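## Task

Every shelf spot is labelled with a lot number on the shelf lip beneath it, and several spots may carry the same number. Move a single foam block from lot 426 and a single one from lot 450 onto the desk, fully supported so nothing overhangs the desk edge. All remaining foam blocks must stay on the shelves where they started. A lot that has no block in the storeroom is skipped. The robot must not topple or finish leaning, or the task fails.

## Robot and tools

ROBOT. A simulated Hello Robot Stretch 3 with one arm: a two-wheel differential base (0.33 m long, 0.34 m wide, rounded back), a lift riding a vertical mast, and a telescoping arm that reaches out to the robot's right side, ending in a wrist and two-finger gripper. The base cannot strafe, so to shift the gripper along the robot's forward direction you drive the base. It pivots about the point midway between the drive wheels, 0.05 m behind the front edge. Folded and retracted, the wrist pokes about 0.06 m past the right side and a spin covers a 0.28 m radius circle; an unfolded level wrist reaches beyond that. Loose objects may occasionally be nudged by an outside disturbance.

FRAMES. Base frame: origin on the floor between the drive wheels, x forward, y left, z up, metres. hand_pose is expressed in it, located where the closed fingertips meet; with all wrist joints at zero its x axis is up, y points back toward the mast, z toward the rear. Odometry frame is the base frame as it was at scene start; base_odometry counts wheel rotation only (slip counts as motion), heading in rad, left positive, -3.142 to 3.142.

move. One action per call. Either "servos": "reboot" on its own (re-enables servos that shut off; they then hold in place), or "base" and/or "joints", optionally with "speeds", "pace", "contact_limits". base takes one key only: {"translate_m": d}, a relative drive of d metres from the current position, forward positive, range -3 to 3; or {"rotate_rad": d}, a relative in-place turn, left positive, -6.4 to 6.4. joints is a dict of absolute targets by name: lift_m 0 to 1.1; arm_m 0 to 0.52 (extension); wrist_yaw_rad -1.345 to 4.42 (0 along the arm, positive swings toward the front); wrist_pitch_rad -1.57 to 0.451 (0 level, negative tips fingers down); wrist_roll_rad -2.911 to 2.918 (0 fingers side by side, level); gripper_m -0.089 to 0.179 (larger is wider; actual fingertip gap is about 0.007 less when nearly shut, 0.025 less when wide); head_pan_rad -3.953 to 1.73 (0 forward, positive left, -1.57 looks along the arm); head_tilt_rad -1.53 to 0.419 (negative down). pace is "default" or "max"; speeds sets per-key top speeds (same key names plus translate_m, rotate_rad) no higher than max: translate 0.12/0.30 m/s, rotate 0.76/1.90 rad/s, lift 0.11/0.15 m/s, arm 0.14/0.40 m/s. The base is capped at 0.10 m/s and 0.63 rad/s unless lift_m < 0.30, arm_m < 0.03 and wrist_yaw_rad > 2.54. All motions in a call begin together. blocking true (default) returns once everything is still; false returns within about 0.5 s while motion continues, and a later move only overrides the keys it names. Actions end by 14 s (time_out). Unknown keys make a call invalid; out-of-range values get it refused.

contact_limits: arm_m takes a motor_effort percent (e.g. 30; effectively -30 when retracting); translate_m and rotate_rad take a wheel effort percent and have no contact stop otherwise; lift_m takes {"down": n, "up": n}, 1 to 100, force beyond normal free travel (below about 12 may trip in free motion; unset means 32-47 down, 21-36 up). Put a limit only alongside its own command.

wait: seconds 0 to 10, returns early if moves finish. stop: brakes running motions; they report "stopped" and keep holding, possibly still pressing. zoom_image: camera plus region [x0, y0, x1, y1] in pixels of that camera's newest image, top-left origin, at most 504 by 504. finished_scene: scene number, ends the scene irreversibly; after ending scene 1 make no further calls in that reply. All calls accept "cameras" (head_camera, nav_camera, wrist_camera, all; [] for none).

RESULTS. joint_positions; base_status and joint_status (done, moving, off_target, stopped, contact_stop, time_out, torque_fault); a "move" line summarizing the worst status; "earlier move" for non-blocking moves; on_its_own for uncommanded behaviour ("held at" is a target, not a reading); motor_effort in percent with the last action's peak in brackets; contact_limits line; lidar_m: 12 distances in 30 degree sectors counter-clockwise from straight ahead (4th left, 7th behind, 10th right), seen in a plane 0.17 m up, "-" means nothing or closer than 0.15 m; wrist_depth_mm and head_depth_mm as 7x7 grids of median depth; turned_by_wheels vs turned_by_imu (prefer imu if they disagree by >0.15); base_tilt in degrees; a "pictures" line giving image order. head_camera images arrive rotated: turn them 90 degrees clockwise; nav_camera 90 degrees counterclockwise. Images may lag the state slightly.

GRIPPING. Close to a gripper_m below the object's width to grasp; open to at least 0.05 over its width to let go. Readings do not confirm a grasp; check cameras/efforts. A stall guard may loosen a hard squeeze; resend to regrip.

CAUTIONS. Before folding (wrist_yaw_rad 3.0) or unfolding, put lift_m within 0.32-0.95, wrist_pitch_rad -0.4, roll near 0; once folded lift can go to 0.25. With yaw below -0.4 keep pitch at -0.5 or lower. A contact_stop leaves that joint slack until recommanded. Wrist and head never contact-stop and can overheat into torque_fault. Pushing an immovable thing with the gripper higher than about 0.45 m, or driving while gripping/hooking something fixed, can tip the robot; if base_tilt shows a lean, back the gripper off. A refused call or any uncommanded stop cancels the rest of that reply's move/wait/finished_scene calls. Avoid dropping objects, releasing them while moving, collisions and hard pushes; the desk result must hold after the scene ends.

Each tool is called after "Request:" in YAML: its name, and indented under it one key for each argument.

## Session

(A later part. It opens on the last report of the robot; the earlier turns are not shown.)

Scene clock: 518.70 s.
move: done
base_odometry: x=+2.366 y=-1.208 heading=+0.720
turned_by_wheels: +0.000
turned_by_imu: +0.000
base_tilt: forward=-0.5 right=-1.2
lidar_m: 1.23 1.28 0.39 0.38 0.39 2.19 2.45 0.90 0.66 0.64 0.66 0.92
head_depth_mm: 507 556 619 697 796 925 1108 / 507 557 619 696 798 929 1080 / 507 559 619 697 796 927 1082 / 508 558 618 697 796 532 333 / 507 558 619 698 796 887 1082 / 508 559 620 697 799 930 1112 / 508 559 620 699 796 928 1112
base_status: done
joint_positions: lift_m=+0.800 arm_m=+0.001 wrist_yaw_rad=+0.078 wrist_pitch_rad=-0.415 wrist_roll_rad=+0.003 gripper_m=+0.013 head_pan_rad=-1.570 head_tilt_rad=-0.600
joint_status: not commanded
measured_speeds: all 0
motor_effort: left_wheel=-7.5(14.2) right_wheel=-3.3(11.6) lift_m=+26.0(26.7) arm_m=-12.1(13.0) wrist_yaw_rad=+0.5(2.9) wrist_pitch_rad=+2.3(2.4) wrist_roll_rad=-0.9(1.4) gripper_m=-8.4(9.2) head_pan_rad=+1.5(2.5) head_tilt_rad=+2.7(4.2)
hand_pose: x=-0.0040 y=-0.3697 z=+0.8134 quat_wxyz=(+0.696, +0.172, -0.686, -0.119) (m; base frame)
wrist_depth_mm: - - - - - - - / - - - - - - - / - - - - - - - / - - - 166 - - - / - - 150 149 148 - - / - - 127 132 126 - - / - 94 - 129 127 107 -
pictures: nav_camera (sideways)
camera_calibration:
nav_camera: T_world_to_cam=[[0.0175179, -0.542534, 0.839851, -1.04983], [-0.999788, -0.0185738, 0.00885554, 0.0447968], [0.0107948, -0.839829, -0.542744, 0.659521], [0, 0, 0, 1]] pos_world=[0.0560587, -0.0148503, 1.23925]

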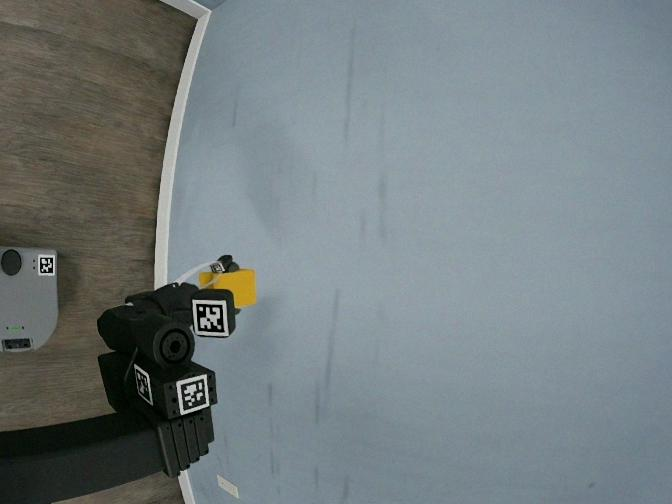

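Request:
move:
  base: {"translate_m": -0.65}
  joints: {"lift_m": 0.85}
  cameras: []

Request:
move:
  base: {"rotate_rad": -1.132}
  cameras: ["nav_camera"]

Request:
move:
  base: {"translate_m": -0.75}
  joints: {"head_tilt_rad": -0.5}
  cameras: []

Request:
move:
  base: {"translate_m": -0.65}
  cameras: ["nav_camera"]

Request:
move:
  base: {"rotate_rad": -0.4645}
  cameras: ["nav_camera","head_camera"]

Scene clock: 541.83 s.
move: done
base_odometry: x=+1.877 y=-1.637 heading=+0.720
turned_by_wheels: +0.000
turned_by_imu: -0.001
base_tilt: forward=-0.4 right=-1.4
lidar_m: 1.87 0.56 0.59 1.65 2.63 1.60 1.87 0.89 0.66 0.63 0.66 0.91
head_depth_mm: 503 554 614 692 786 922 1015 / 503 555 615 689 789 925 - / 503 553 614 688 790 881 1016 / 502 555 615 690 792 330 306 / 503 554 616 693 792 859 1072 / 504 555 616 691 793 920 1099 / 505 553 615 694 794 921 1103
base_status: done
joint_positions: lift_m=+0.850 arm_m=+0.001 wrist_yaw_rad=+0.078 wrist_pitch_rad=-0.415 wrist_roll_rad=+0.003 gripper_m=+0.013 head_pan_rad=-1.570 head_tilt_rad=-0.600
joint_status: all done
measured_speeds: all 0
motor_effort: left_wheel=-7.2(13.1) right_wheel=-3.8(12.4) lift_m=+24.7(31.1) arm_m=-7.4(11.0) wrist_yaw_rad=+1.3(2.6) wrist_pitch_rad=+2.2(2.4) wrist_roll_rad=-1.0(1.5) gripper_m=-8.3(9.2) head_pan_rad=+1.4(2.1) head_tilt_rad=+2.1(3.1)
hand_pose: x=-0.0040 y=-0.3697 z=+0.8634 quat_wxyz=(+0.696, +0.172, -0.686, -0.119) (m; base frame)
wrist_depth_mm: - - - - - - - / - - - - - - - / - - - - - - - / - - - 166 - - - / - - 150 149 148 - - / - - 127 132 126 - - / - 95 - 129 130 117 -
pictures: none
No camera images: "cameras" was empty.

Scene clock: 544.73 s.
move: done
base_odometry: x=+1.877 y=-1.637 heading=-0.412
turned_by_wheels: -1.132
turned_by_imu: -1.114
base_tilt: forward=-0.3 right=-1.1
lidar_m: 0.65 0.85 1.87 0.59 0.57 1.29 1.89 1.60 1.87 0.96 0.67 0.63
head_depth_mm: 1508 1649 1792 1955 1888 1497 1336 / 1586 1725 1870 2061 1856 1493 - / 1478 1695 1925 2158 1836 1478 1238 / 1179 1316 1489 1702 1762 330 306 / 983 1077 1189 1329 1491 1348 1191 / 843 909 983 1081 1195 1330 1224 / 737 788 844 913 993 1090 1152
base_status: done
joint_positions: lift_m=+0.850 arm_m=+0.001 wrist_yaw_rad=+0.078 wrist_pitch_rad=-0.415 wrist_roll_rad=+0.003 gripper_m=+0.013 head_pan_rad=-1.570 head_tilt_rad=-0.600
joint_status: not commanded
measured_speeds: all 0
motor_effort: left_wheel=+8.1(11.5) right_wheel=-9.4(13.6) lift_m=+24.4(25.2) arm_m=-10.6(11.5) wrist_yaw_rad=+1.1(2.6) wrist_pitch_rad=+2.2(2.4) wrist_roll_rad=-0.9(1.3) gripper_m=-8.5(9.2) head_pan_rad=+1.1(1.9) head_tilt_rad=+2.1(2.8)
hand_pose: x=-0.0040 y=-0.3697 z=+0.8634 quat_wxyz=(+0.696, +0.172, -0.686, -0.119) (m; base frame)
wrist_depth_mm: - - - - - - - / - - - - - - - / - - - - - - - / - - - 171 - - - / - - 150 149 149 - - / - - 127 131 126 - - / - 94 127 128 137 - -
pictures: nav_camera (sideways)
camera_calibration:
nav_camera: T_world_to_cam=[[0.0175179, -0.542534, 0.839851, -1.04983], [-0.999788, -0.0185738, 0.00885554, 0.0447968], [0.0107948, -0.839829, -0.542744, 0.659521], [0, 0, 0, 1]] pos_world=[0.0560587, -0.0148503, 1.23925]

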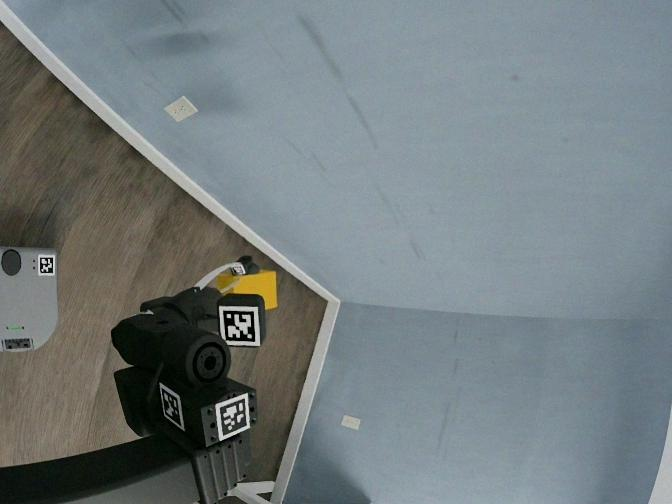

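Scene clock: 553.37 s.
move: done
base_odometry: x=+1.190 y=-1.336 heading=-0.412
turned_by_wheels: +0.000
turned_by_imu: +0.000
base_tilt: forward=-0.4 right=-1.3
lidar_m: 1.32 0.78 0.74 0.75 0.99 2.31 1.68 1.20 1.09 1.58 1.38 1.30
head_depth_mm: 1254 1324 1430 1534 1002 1579 1288 / 1315 1393 1492 1641 1782 1624 1324 / 1361 1469 1584 1721 1846 1614 1248 / 1422 1530 1670 1828 1948 1600 293 / 1496 1618 1774 1937 2026 1602 1201 / 1593 1712 1862 2036 2052 1580 1297 / 1540 1627 1725 1830 1886 1581 1294
base_status: done
joint_positions: lift_m=+0.850 arm_m=+0.001 wrist_yaw_rad=+0.078 wrist_pitch_rad=-0.415 wrist_roll_rad=+0.003 gripper_m=+0.013 head_pan_rad=-1.570 head_tilt_rad=-0.499
joint_status: all done
measured_speeds: all 0
motor_effort: left_wheel=-5.3(9.7) right_wheel=-4.9(14.8) lift_m=+25.3(26.1) arm_m=-5.5(12.8) wrist_yaw_rad=+0.7(3.3) wrist_pitch_rad=+2.4(2.4) wrist_roll_rad=-0.9(1.4) gripper_m=-8.2(9.2) head_pan_rad=+0.8(1.7) head_tilt_rad=-3.4(4.9)
hand_pose: x=-0.0040 y=-0.3697 z=+0.8634 quat_wxyz=(+0.696, +0.172, -0.686, -0.119) (m; base frame)
wrist_depth_mm: - - - - - - - / - - - - - - - / - - - - - - - / - - - 171 - - - / - - 154 149 148 - - / - - 127 132 126 - - / - - 140 129 137 984 -
pictures: none
No camera images: "cameras" was empty.

Scene clock: 561.00 s.
move: done
base_odometry: x=+0.594 y=-1.076 heading=-0.412
turned_by_wheels: +0.000
turned_by_imu: +0.000
base_tilt: forward=-0.4 right=-1.2
lidar_m: 1.92 1.08 1.02 1.04 1.36 2.39 1.90 0.64 0.64 0.93 1.68 1.88
head_depth_mm: 1016 1091 1165 1233 956 731 613 / 1061 1135 1223 1285 947 729 643 / 1115 1189 1289 1341 942 723 637 / 1164 1256 1355 1332 932 718 293 / 1218 1322 1442 1513 925 763 1202 / 1289 1400 1530 1681 917 1441 1287 / 1361 1492 1640 1814 915 1525 1286
base_status: done
joint_positions: lift_m=+0.850 arm_m=+0.001 wrist_yaw_rad=+0.078 wrist_pitch_rad=-0.415 wrist_roll_rad=+0.003 gripper_m=+0.013 head_pan_rad=-1.570 head_tilt_rad=-0.500
joint_status: not commanded
measured_speeds: all 0
motor_effort: left_wheel=-5.4(10.7) right_wheel=-5.8(14.8) lift_m=+25.5(26.7) arm_m=+1.2(5.8) wrist_yaw_rad=+0.6(3.0) wrist_pitch_rad=+2.2(2.3) wrist_roll_rad=-0.9(1.4) gripper_m=-9.2(9.2) head_pan_rad=+0.6(1.5) head_tilt_rad=-4.3(5.7)
hand_pose: x=-0.0040 y=-0.3697 z=+0.8634 quat_wxyz=(+0.696, +0.172, -0.686, -0.119) (m; base frame)
wrist_depth_mm: - - - - - - - / - - - - - - - / - - - - - - - / - - - 166 - - - / - - 154 148 148 - - / - - 127 132 126 - - / - - 140 129 137 120 -
pictures: nav_camera (sideways)
camera_calibration:
nav_camera: T_world_to_cam=[[0.0173981, -0.456099, 0.889759, -1.11488], [-0.999789, -0.0176331, 0.0105107, 0.042632], [0.0108953, -0.889754, -0.45631, 0.547064], [0, 0, 0, 1]] pos_world=[0.0560594, -0.0209898, 1.24116]

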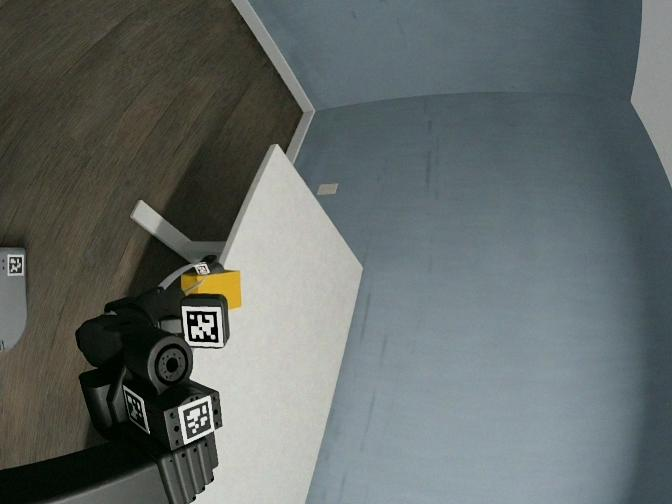

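Scene clock: 562.87 s.
move: done
base_odometry: x=+0.594 y=-1.076 heading=-0.876
turned_by_wheels: -0.464
turned_by_imu: -0.457
base_tilt: forward=-0.3 right=-1.3
lidar_m: 1.88 1.95 1.06 1.02 1.06 1.45 2.40 1.76 0.63 0.78 0.93 1.78
head_depth_mm: 1044 1124 1240 1302 957 733 1228 / 1042 1130 1229 1298 949 725 1004 / 1039 1124 1226 1291 938 723 640 / 1038 1127 1228 1291 931 717 293 / 1040 1122 1229 1294 925 714 1205 / 1036 1123 1221 1294 923 711 1225 / 1031 1120 1217 1284 914 708 1224
base_status: done
joint_positions: lift_m=+0.850 arm_m=+0.001 wrist_yaw_rad=+0.078 wrist_pitch_rad=-0.415 wrist_roll_rad=+0.003 gripper_m=+0.013 head_pan_rad=-1.570 head_tilt_rad=-0.500
joint_status: not commanded
measured_speeds: all 0
motor_effort: left_wheel=+7.4(12.2) right_wheel=-10.1(14.2) lift_m=+26.0(26.7) arm_m=+2.1(2.6) wrist_yaw_rad=+1.3(2.1) wrist_pitch_rad=+2.2(2.4) wrist_roll_rad=-1.1(1.3) gripper_m=-8.6(9.3) head_pan_rad=+0.5(1.2) head_tilt_rad=-4.1(4.8)
hand_pose: x=-0.0040 y=-0.3697 z=+0.8634 quat_wxyz=(+0.696, +0.173, -0.686, -0.119) (m; base frame)
wrist_depth_mm: - - - - - - - / - - - - - - - / - - - - - - - / - - - 166 - - - / - - 150 149 148 - - / - - 127 132 126 - - / - 957 140 129 137 979 980
pictures: head_camera (sideways), nav_camera (sideways)
camera_calibration:
head_camera: T_world_to_cam=[[-0.0466064, 0.432518, -0.90042, 1.18745], [0.997511, -0.0275996, -0.0648895, 0.0779875], [-0.0529171, -0.901203, -0.430155, 0.515744], [0, 0, 0, 1]] pos_world=[0.00484121, -0.0466517, 1.29611]
nav_camera: T_world_to_cam=[[0.0173975, -0.456298, 0.889657, -1.11475], [-0.999789, -0.0176352, 0.0105063, 0.0426376], [0.0108953, -0.889652, -0.456509, 0.547314], [0, 0, 0, 1]] pos_world=[0.0560594, -0.0209891, 1.24115]

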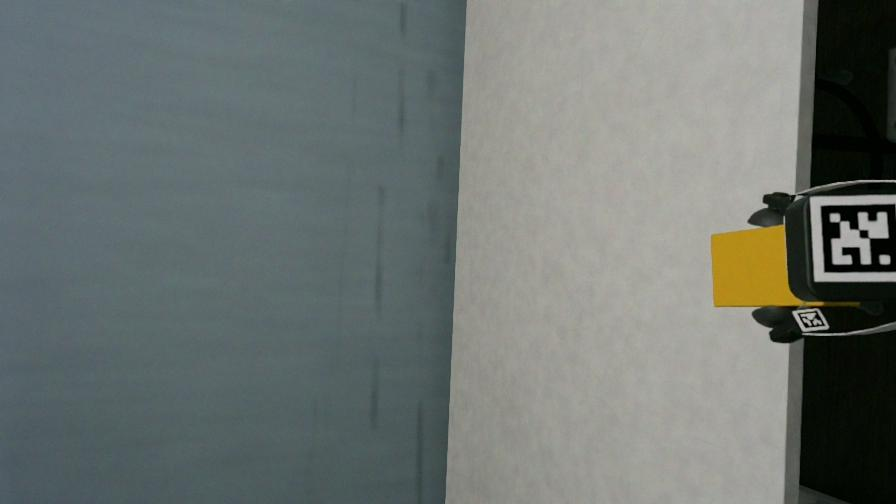

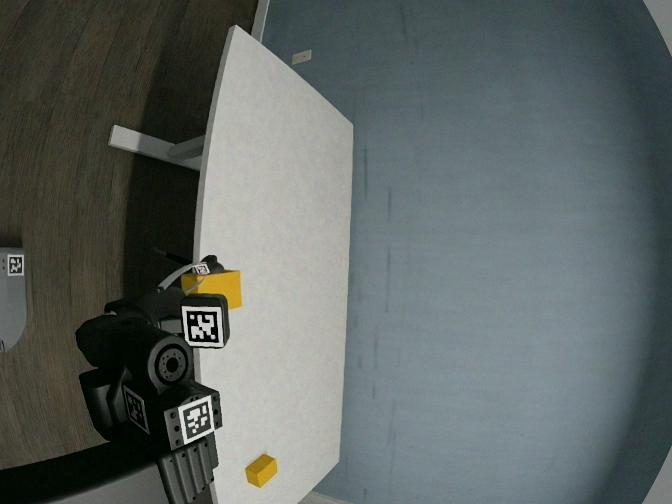

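Request:
move:
  joints: {"arm_m":0.32}
  cameras: []

Request:
move:
  joints: {"lift_m":0.765}
  cameras: ["head_camera"]

Request:
move:
  joints: {"lift_m":0.722}
  speeds: {"lift_m":0.03}
  contact_limits: {"lift_m":{"down":12}}
  cameras: ["head_camera"]

Scene clock: 577.30 s.
move: done
base_odometry: x=+0.594 y=-1.076 heading=-0.876
turned_by_wheels: +0.000
turned_by_imu: +0.000
base_tilt: forward=-0.4 right=-1.2
lidar_m: 1.88 1.95 1.06 1.02 1.06 1.45 2.39 1.76 0.63 0.78 0.93 1.78
head_depth_mm: 1042 1127 1228 1295 953 302 - / 1040 1127 1230 1295 400 329 1005 / 1041 1128 1224 1291 470 725 1220 / 1041 1129 1224 1297 492 720 1209 / 1042 1126 1222 1291 888 715 1204 / 1038 1124 1215 1294 923 708 1240 / 1038 1123 1216 1282 913 708 1224
base_status: not commanded
joint_positions: lift_m=+0.850 arm_m=+0.320 wrist_yaw_rad=+0.078 wrist_pitch_rad=-0.415 wrist_roll_rad=+0.003 gripper_m=+0.013 head_pan_rad=-1.570 head_tilt_rad=-0.500
joint_status: all done
measured_speeds: all 0
motor_effort: left_wheel=+7.4(7.9) right_wheel=-8.5(10.2) lift_m=+26.4(27.3) arm_m=+13.2(14.7) wrist_yaw_rad=+1.0(3.1) wrist_pitch_rad=+2.3(2.3) wrist_roll_rad=-0.9(1.3) gripper_m=-8.4(9.3) head_pan_rad=+0.5(1.0) head_tilt_rad=-3.0(3.8)
hand_pose: x=-0.0040 y=-0.6891 z=+0.8634 quat_wxyz=(+0.696, +0.173, -0.686, -0.119) (m; base frame)
wrist_depth_mm: - - - - - - - / - - - - - - - / - - - - - - - / - - - 166 - - - / - - 149 149 148 - - / - - 127 131 126 - - / - 94 - 129 127 107 -
pictures: none
No camera images: "cameras" was empty.

Scene clock: 578.90 s.
move: done
base_odometry: x=+0.594 y=-1.076 heading=-0.876
turned_by_wheels: +0.000
turned_by_imu: +0.000
base_tilt: forward=-0.2 right=-1.3
lidar_m: 1.88 1.95 1.06 1.02 1.06 1.45 2.39 1.76 0.64 0.78 0.93 1.78
head_depth_mm: 1044 1130 1234 1292 958 735 351 / 1042 1131 1227 1292 947 411 341 / 1041 1129 1226 1303 518 514 1225 / 1043 1126 1220 1294 613 654 1215 / 1040 1127 1219 1285 925 715 1202 / 1044 1120 1224 1285 916 710 1227 / 1038 1123 1222 1284 915 708 1221
base_status: not commanded
joint_positions: lift_m=+0.765 arm_m=+0.320 wrist_yaw_rad=+0.078 wrist_pitch_rad=-0.415 wrist_roll_rad=+0.003 gripper_m=+0.013 head_pan_rad=-1.570 head_tilt_rad=-0.500
joint_status: all done
measured_speeds: all 0
motor_effort: left_wheel=+7.5(7.8) right_wheel=-9.3(10.3) lift_m=+24.5(27.5) arm_m=+12.7(13.2) wrist_yaw_rad=+0.6(2.5) wrist_pitch_rad=+2.3(2.4) wrist_roll_rad=-1.1(1.3) gripper_m=-8.3(9.1) head_pan_rad=+0.6(0.8) head_tilt_rad=-2.3(3.3)
hand_pose: x=-0.0040 y=-0.6891 z=+0.7784 quat_wxyz=(+0.696, +0.173, -0.686, -0.119) (m; base frame)
wrist_depth_mm: - - - - - - - / - - - - - - - / - - - - - - - / - - - 166 - - - / - - 150 148 148 - - / - - 127 131 126 - - / - 94 - 129 127 107 -
pictures: head_camera (sideways)
camera_calibration:
head_camera: T_world_to_cam=[[-0.0466064, 0.432518, -0.90042, 1.18745], [0.997511, -0.0275996, -0.0648895, 0.0779875], [-0.0529171, -0.901203, -0.430155, 0.515744], [0, 0, 0, 1]] pos_world=[0.00484121, -0.0466517, 1.29611]

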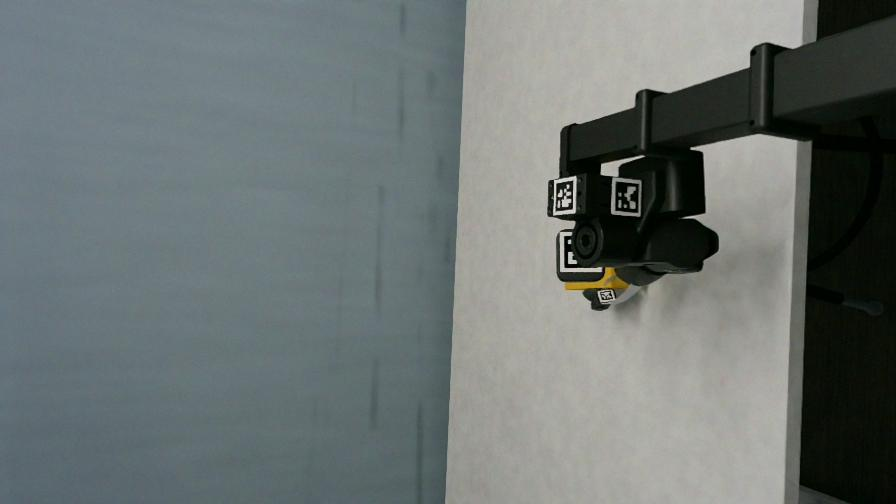

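Scene clock: 580.77 s.
move: done
base_odometry: x=+0.594 y=-1.076 heading=-0.876
turned_by_wheels: +0.000
turned_by_imu: +0.000
base_tilt: forward=-0.4 right=-1.3
lidar_m: 1.88 1.94 1.06 1.02 1.06 1.45 2.40 1.75 0.64 0.78 0.93 1.78
head_depth_mm: 1047 1133 1233 1309 960 735 650 / 1051 1131 1231 1298 952 487 369 / 1045 1124 1226 1291 947 524 1224 / 1045 1124 1223 1301 936 546 1217 / 1042 1126 1226 1289 932 717 1210 / 1048 1125 1227 1291 923 712 1226 / 1042 1124 1218 1285 916 709 1223
base_status: not commanded
joint_positions: lift_m=+0.722 arm_m=+0.320 wrist_yaw_rad=+0.079 wrist_pitch_rad=-0.369 wrist_roll_rad=+0.003 gripper_m=+0.013 head_pan_rad=-1.570 head_tilt_rad=-0.500
joint_status: all done
measured_speeds: all 0
motor_effort: left_wheel=+5.2(8.0) right_wheel=-6.9(10.3) lift_m=+13.5(26.3) arm_m=+12.1(13.0) wrist_yaw_rad=+0.9(2.6) wrist_pitch_rad=-6.1(6.4) wrist_roll_rad=-1.2(1.3) gripper_m=-8.4(9.1) head_pan_rad=+0.3(1.1) head_tilt_rad=-2.1(3.2)
contact_limits: lift_m down 12 (down: maximum 72; up: maximum 65)
hand_pose: x=-0.0034 y=-0.6946 z=+0.7458 quat_wxyz=(+0.699, +0.157, -0.690, -0.103) (m; base frame)
wrist_depth_mm: - - - - - - - / - - - - - - - / - - - - - - - / - - - - - - - / - - 151 151 146 - - / - - 127 127 126 - - / - - - 126 123 107 -
pictures: head_camera (sideways)
camera_calibration:
head_camera: T_world_to_cam=[[-0.0466064, 0.432518, -0.90042, 1.18745], [0.997511, -0.0275996, -0.0648895, 0.0779875], [-0.0529171, -0.901203, -0.430155, 0.515744], [0, 0, 0, 1]] pos_world=[0.00484121, -0.0466517, 1.29611]

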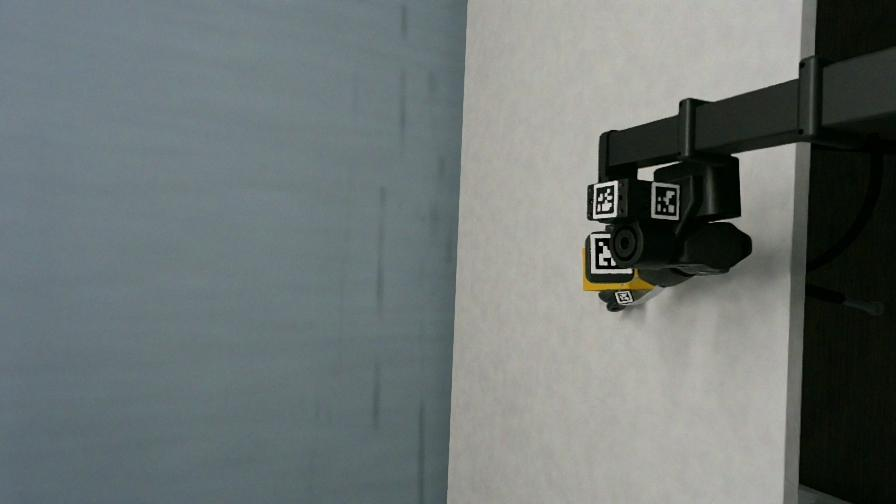

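Request:
move:
  joints: {"lift_m":0.729}
  cameras: []

Request:
move:
  joints: {"gripper_m":0.179}
  cameras: []

Request:
move:
  joints: {"lift_m":0.86}
  cameras: []

Request:
move:
  joints: {"arm_m":0.05}
  cameras: ["head_camera","nav_camera"]

Scene clock: 586.67 s.
move: done
base_odometry: x=+0.594 y=-1.076 heading=-0.876
turned_by_wheels: +0.000
turned_by_imu: +0.000
base_tilt: forward=-0.3 right=-1.2
lidar_m: 1.88 1.94 1.06 1.02 1.06 1.45 2.39 1.76 0.63 0.78 0.93 1.77
head_depth_mm: 1046 1132 1238 1294 957 733 647 / 1041 1126 1234 1298 950 477 368 / 1039 1129 1227 1290 941 521 1215 / 1041 1125 1235 1289 931 544 1217 / 1038 1121 1218 1283 919 714 1208 / 1040 1119 1220 1279 919 712 1224 / 1037 1120 1216 1282 911 707 1225
base_status: not commanded
joint_positions: lift_m=+0.729 arm_m=+0.320 wrist_yaw_rad=+0.079 wrist_pitch_rad=-0.383 wrist_roll_rad=+0.003 gripper_m=+0.013 head_pan_rad=-1.570 head_tilt_rad=-0.500
joint_status: all done
measured_speeds: all 0
motor_effort: left_wheel=+2.5(5.3) right_wheel=-4.9(6.5) lift_m=+24.6(25.6) arm_m=+11.4(11.9) wrist_yaw_rad=+1.7(2.3) wrist_pitch_rad=-3.5(6.2) wrist_roll_rad=-1.1(1.3) gripper_m=-8.8(9.1) head_pan_rad=+0.1(0.8) head_tilt_rad=-1.3(2.1)
hand_pose: x=-0.0035 y=-0.6929 z=+0.7495 quat_wxyz=(+0.698, +0.162, -0.689, -0.108) (m; base frame)
wrist_depth_mm: - - - - - - - / - - - - - - - / - - - - - - - / - - - - - - - / - - 152 151 146 - - / - - 127 132 126 - - / - 94 127 128 123 107 -
pictures: none
No camera images: "cameras" was empty.

Scene clock: 588.87 s.
move: done
base_odometry: x=+0.594 y=-1.076 heading=-0.876
turned_by_wheels: +0.000
turned_by_imu: +0.000
base_tilt: forward=-0.2 right=-1.2
lidar_m: 1.88 1.95 1.06 1.02 1.06 1.44 2.40 1.76 0.64 0.78 0.93 1.78
head_depth_mm: 1050 1131 1232 1296 956 731 646 / 1041 1130 1226 1298 946 478 367 / 1044 1122 1225 1294 943 521 1218 / 1043 1123 1224 1290 933 544 1215 / 1038 1123 1216 1288 926 709 1207 / 1039 1125 1225 1286 919 710 1228 / 1036 1124 1220 1285 913 706 1221
base_status: not commanded
joint_positions: lift_m=+0.729 arm_m=+0.320 wrist_yaw_rad=+0.080 wrist_pitch_rad=-0.411 wrist_roll_rad=+0.003 gripper_m=+0.179 head_pan_rad=-1.570 head_tilt_rad=-0.500
joint_status: all done
measured_speeds: all 0
motor_effort: left_wheel=+2.1(3.1) right_wheel=-3.6(5.2) lift_m=+29.3(29.9) arm_m=+10.8(12.0) wrist_yaw_rad=-1.1(2.5) wrist_pitch_rad=+1.6(3.6) wrist_roll_rad=-0.9(1.3) gripper_m=+0.4(85.0) head_pan_rad=-0.2(0.9) head_tilt_rad=-1.1(1.9)
hand_pose: x=-0.0035 y=-0.6895 z=+0.7432 quat_wxyz=(+0.697, +0.172, -0.687, -0.117) (m; base frame)
wrist_depth_mm: - - - - - - - / - - - - - - - / - - - - - - - / - - - 164 - - - / - 142 - 141 140 - - / - 126 - 123 134 - - / - - - 137 - - 105
pictures: none
No camera images: "cameras" was empty.

Scene clock: 590.90 s.
move: done
base_odometry: x=+0.594 y=-1.076 heading=-0.876
turned_by_wheels: +0.000
turned_by_imu: +0.000
base_tilt: forward=-0.4 right=-1.3
lidar_m: 1.88 1.95 1.06 1.02 1.06 1.44 2.39 1.75 0.64 0.78 0.93 1.78
head_depth_mm: 1048 1131 1226 1296 955 298 - / 1041 1129 1225 1297 384 662 1028 / 1045 1126 1230 1288 467 723 1214 / 1041 1125 1222 1290 491 718 1212 / 1036 1125 1221 1286 886 716 1204 / 1040 1127 1221 1284 920 709 1227 / 1036 1119 1213 1284 916 708 1226
base_status: not commanded
joint_positions: lift_m=+0.860 arm_m=+0.320 wrist_yaw_rad=+0.080 wrist_pitch_rad=-0.412 wrist_roll_rad=+0.003 gripper_m=+0.179 head_pan_rad=-1.570 head_tilt_rad=-0.500
joint_status: all done
measured_speeds: all 0
motor_effort: left_wheel=+2.4(2.6) right_wheel=-4.0(4.4) lift_m=+29.0(32.2) arm_m=+10.3(11.4) wrist_yaw_rad=+0.2(2.1) wrist_pitch_rad=+1.8(2.0) wrist_roll_rad=-0.9(1.2) gripper_m=+0.8(1.3) head_pan_rad=+0.4(0.7) head_tilt_rad=-0.2(1.5)
hand_pose: x=-0.0035 y=-0.6894 z=+0.8739 quat_wxyz=(+0.697, +0.172, -0.686, -0.118) (m; base frame)
wrist_depth_mm: - - - - - - - / - - - - - - - / - - - - - - - / - - - - - - - / - 143 - - - - - / - 126 - - - - - / - - - - - - 105
pictures: none
No camera images: "cameras" was empty.

Scene clock: 594.10 s.
move: done
base_odometry: x=+0.594 y=-1.076 heading=-0.876
turned_by_wheels: +0.000
turned_by_imu: +0.000
base_tilt: forward=-0.4 right=-1.2
lidar_m: 1.88 1.94 1.06 1.02 1.06 1.44 2.39 1.76 0.63 0.78 0.93 1.78
head_depth_mm: 1046 1129 1233 1299 953 734 - / 1040 1126 1235 1291 948 754 - / 1042 1127 1223 1293 941 723 - / 1040 1122 1224 1290 934 338 329 / 1034 1126 1225 1297 925 713 631 / 1037 1121 1221 1280 919 708 1232 / 1034 1123 1219 1282 912 707 1224
base_status: not commanded
joint_positions: lift_m=+0.860 arm_m=+0.050 wrist_yaw_rad=+0.080 wrist_pitch_rad=-0.412 wrist_roll_rad=+0.003 gripper_m=+0.179 head_pan_rad=-1.570 head_tilt_rad=-0.500
joint_status: all done
measured_speeds: all 0
motor_effort: left_wheel=+2.3(2.6) right_wheel=-4.0(4.4) lift_m=+24.8(29.7) arm_m=-11.7(14.1) wrist_yaw_rad=-1.1(2.0) wrist_pitch_rad=+1.9(2.0) wrist_roll_rad=-1.2(1.3) gripper_m=+0.3(1.1) head_pan_rad=-0.2(0.8) head_tilt_rad=+0.0(1.4)
hand_pose: x=-0.0035 y=-0.4194 z=+0.8739 quat_wxyz=(+0.697, +0.172, -0.686, -0.118) (m; base frame)
wrist_depth_mm: - - - - - - - / - - - - - - - / - - - - - - - / - - - - - - - / - 142 - - - - - / - 126 - - - - - / - - - - - - 105
pictures: head_camera (sideways), nav_camera (sideways)
camera_calibration:
head_camera: T_world_to_cam=[[-0.0466064, 0.432518, -0.90042, 1.18745], [0.997511, -0.0275996, -0.0648895, 0.0779875], [-0.0529171, -0.901203, -0.430155, 0.515744], [0, 0, 0, 1]] pos_world=[0.00484121, -0.0466517, 1.29611]
nav_camera: T_world_to_cam=[[0.0173975, -0.456298, 0.889657, -1.11475], [-0.999789, -0.0176352, 0.0105063, 0.0426376], [0.0108953, -0.889652, -0.456509, 0.547314], [0, 0, 0, 1]] pos_world=[0.0560594, -0.0209891, 1.24115]

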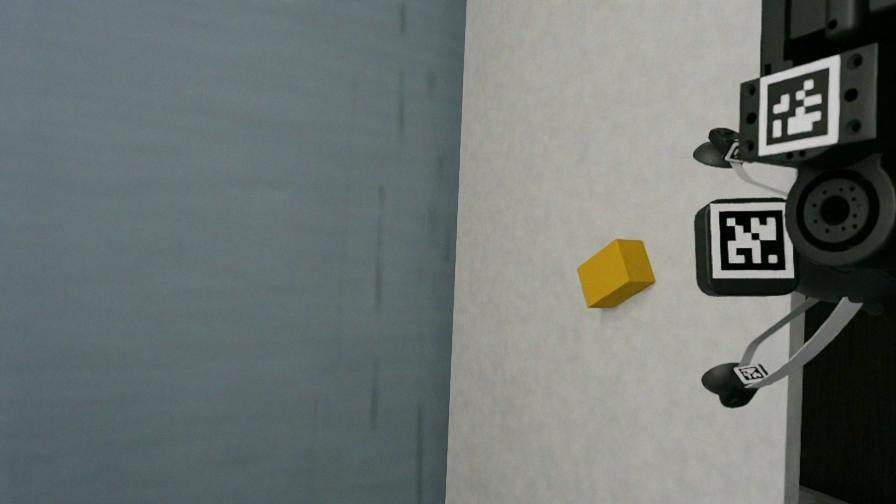

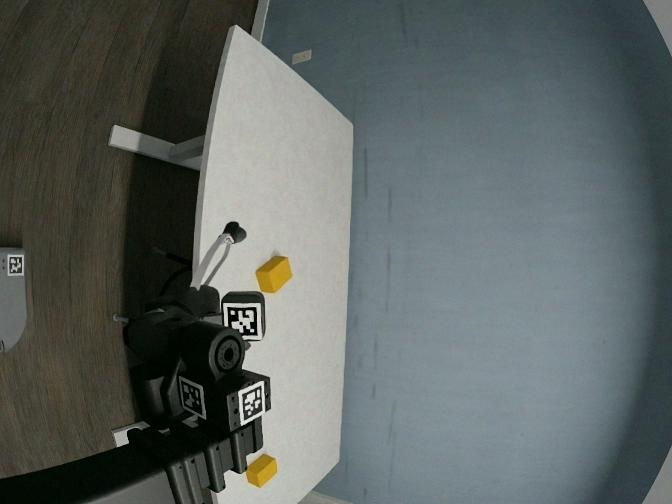

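Both blocks are on the desk.

Request:
finished_scene:
  scene: 3

The scene is finished: the task was done.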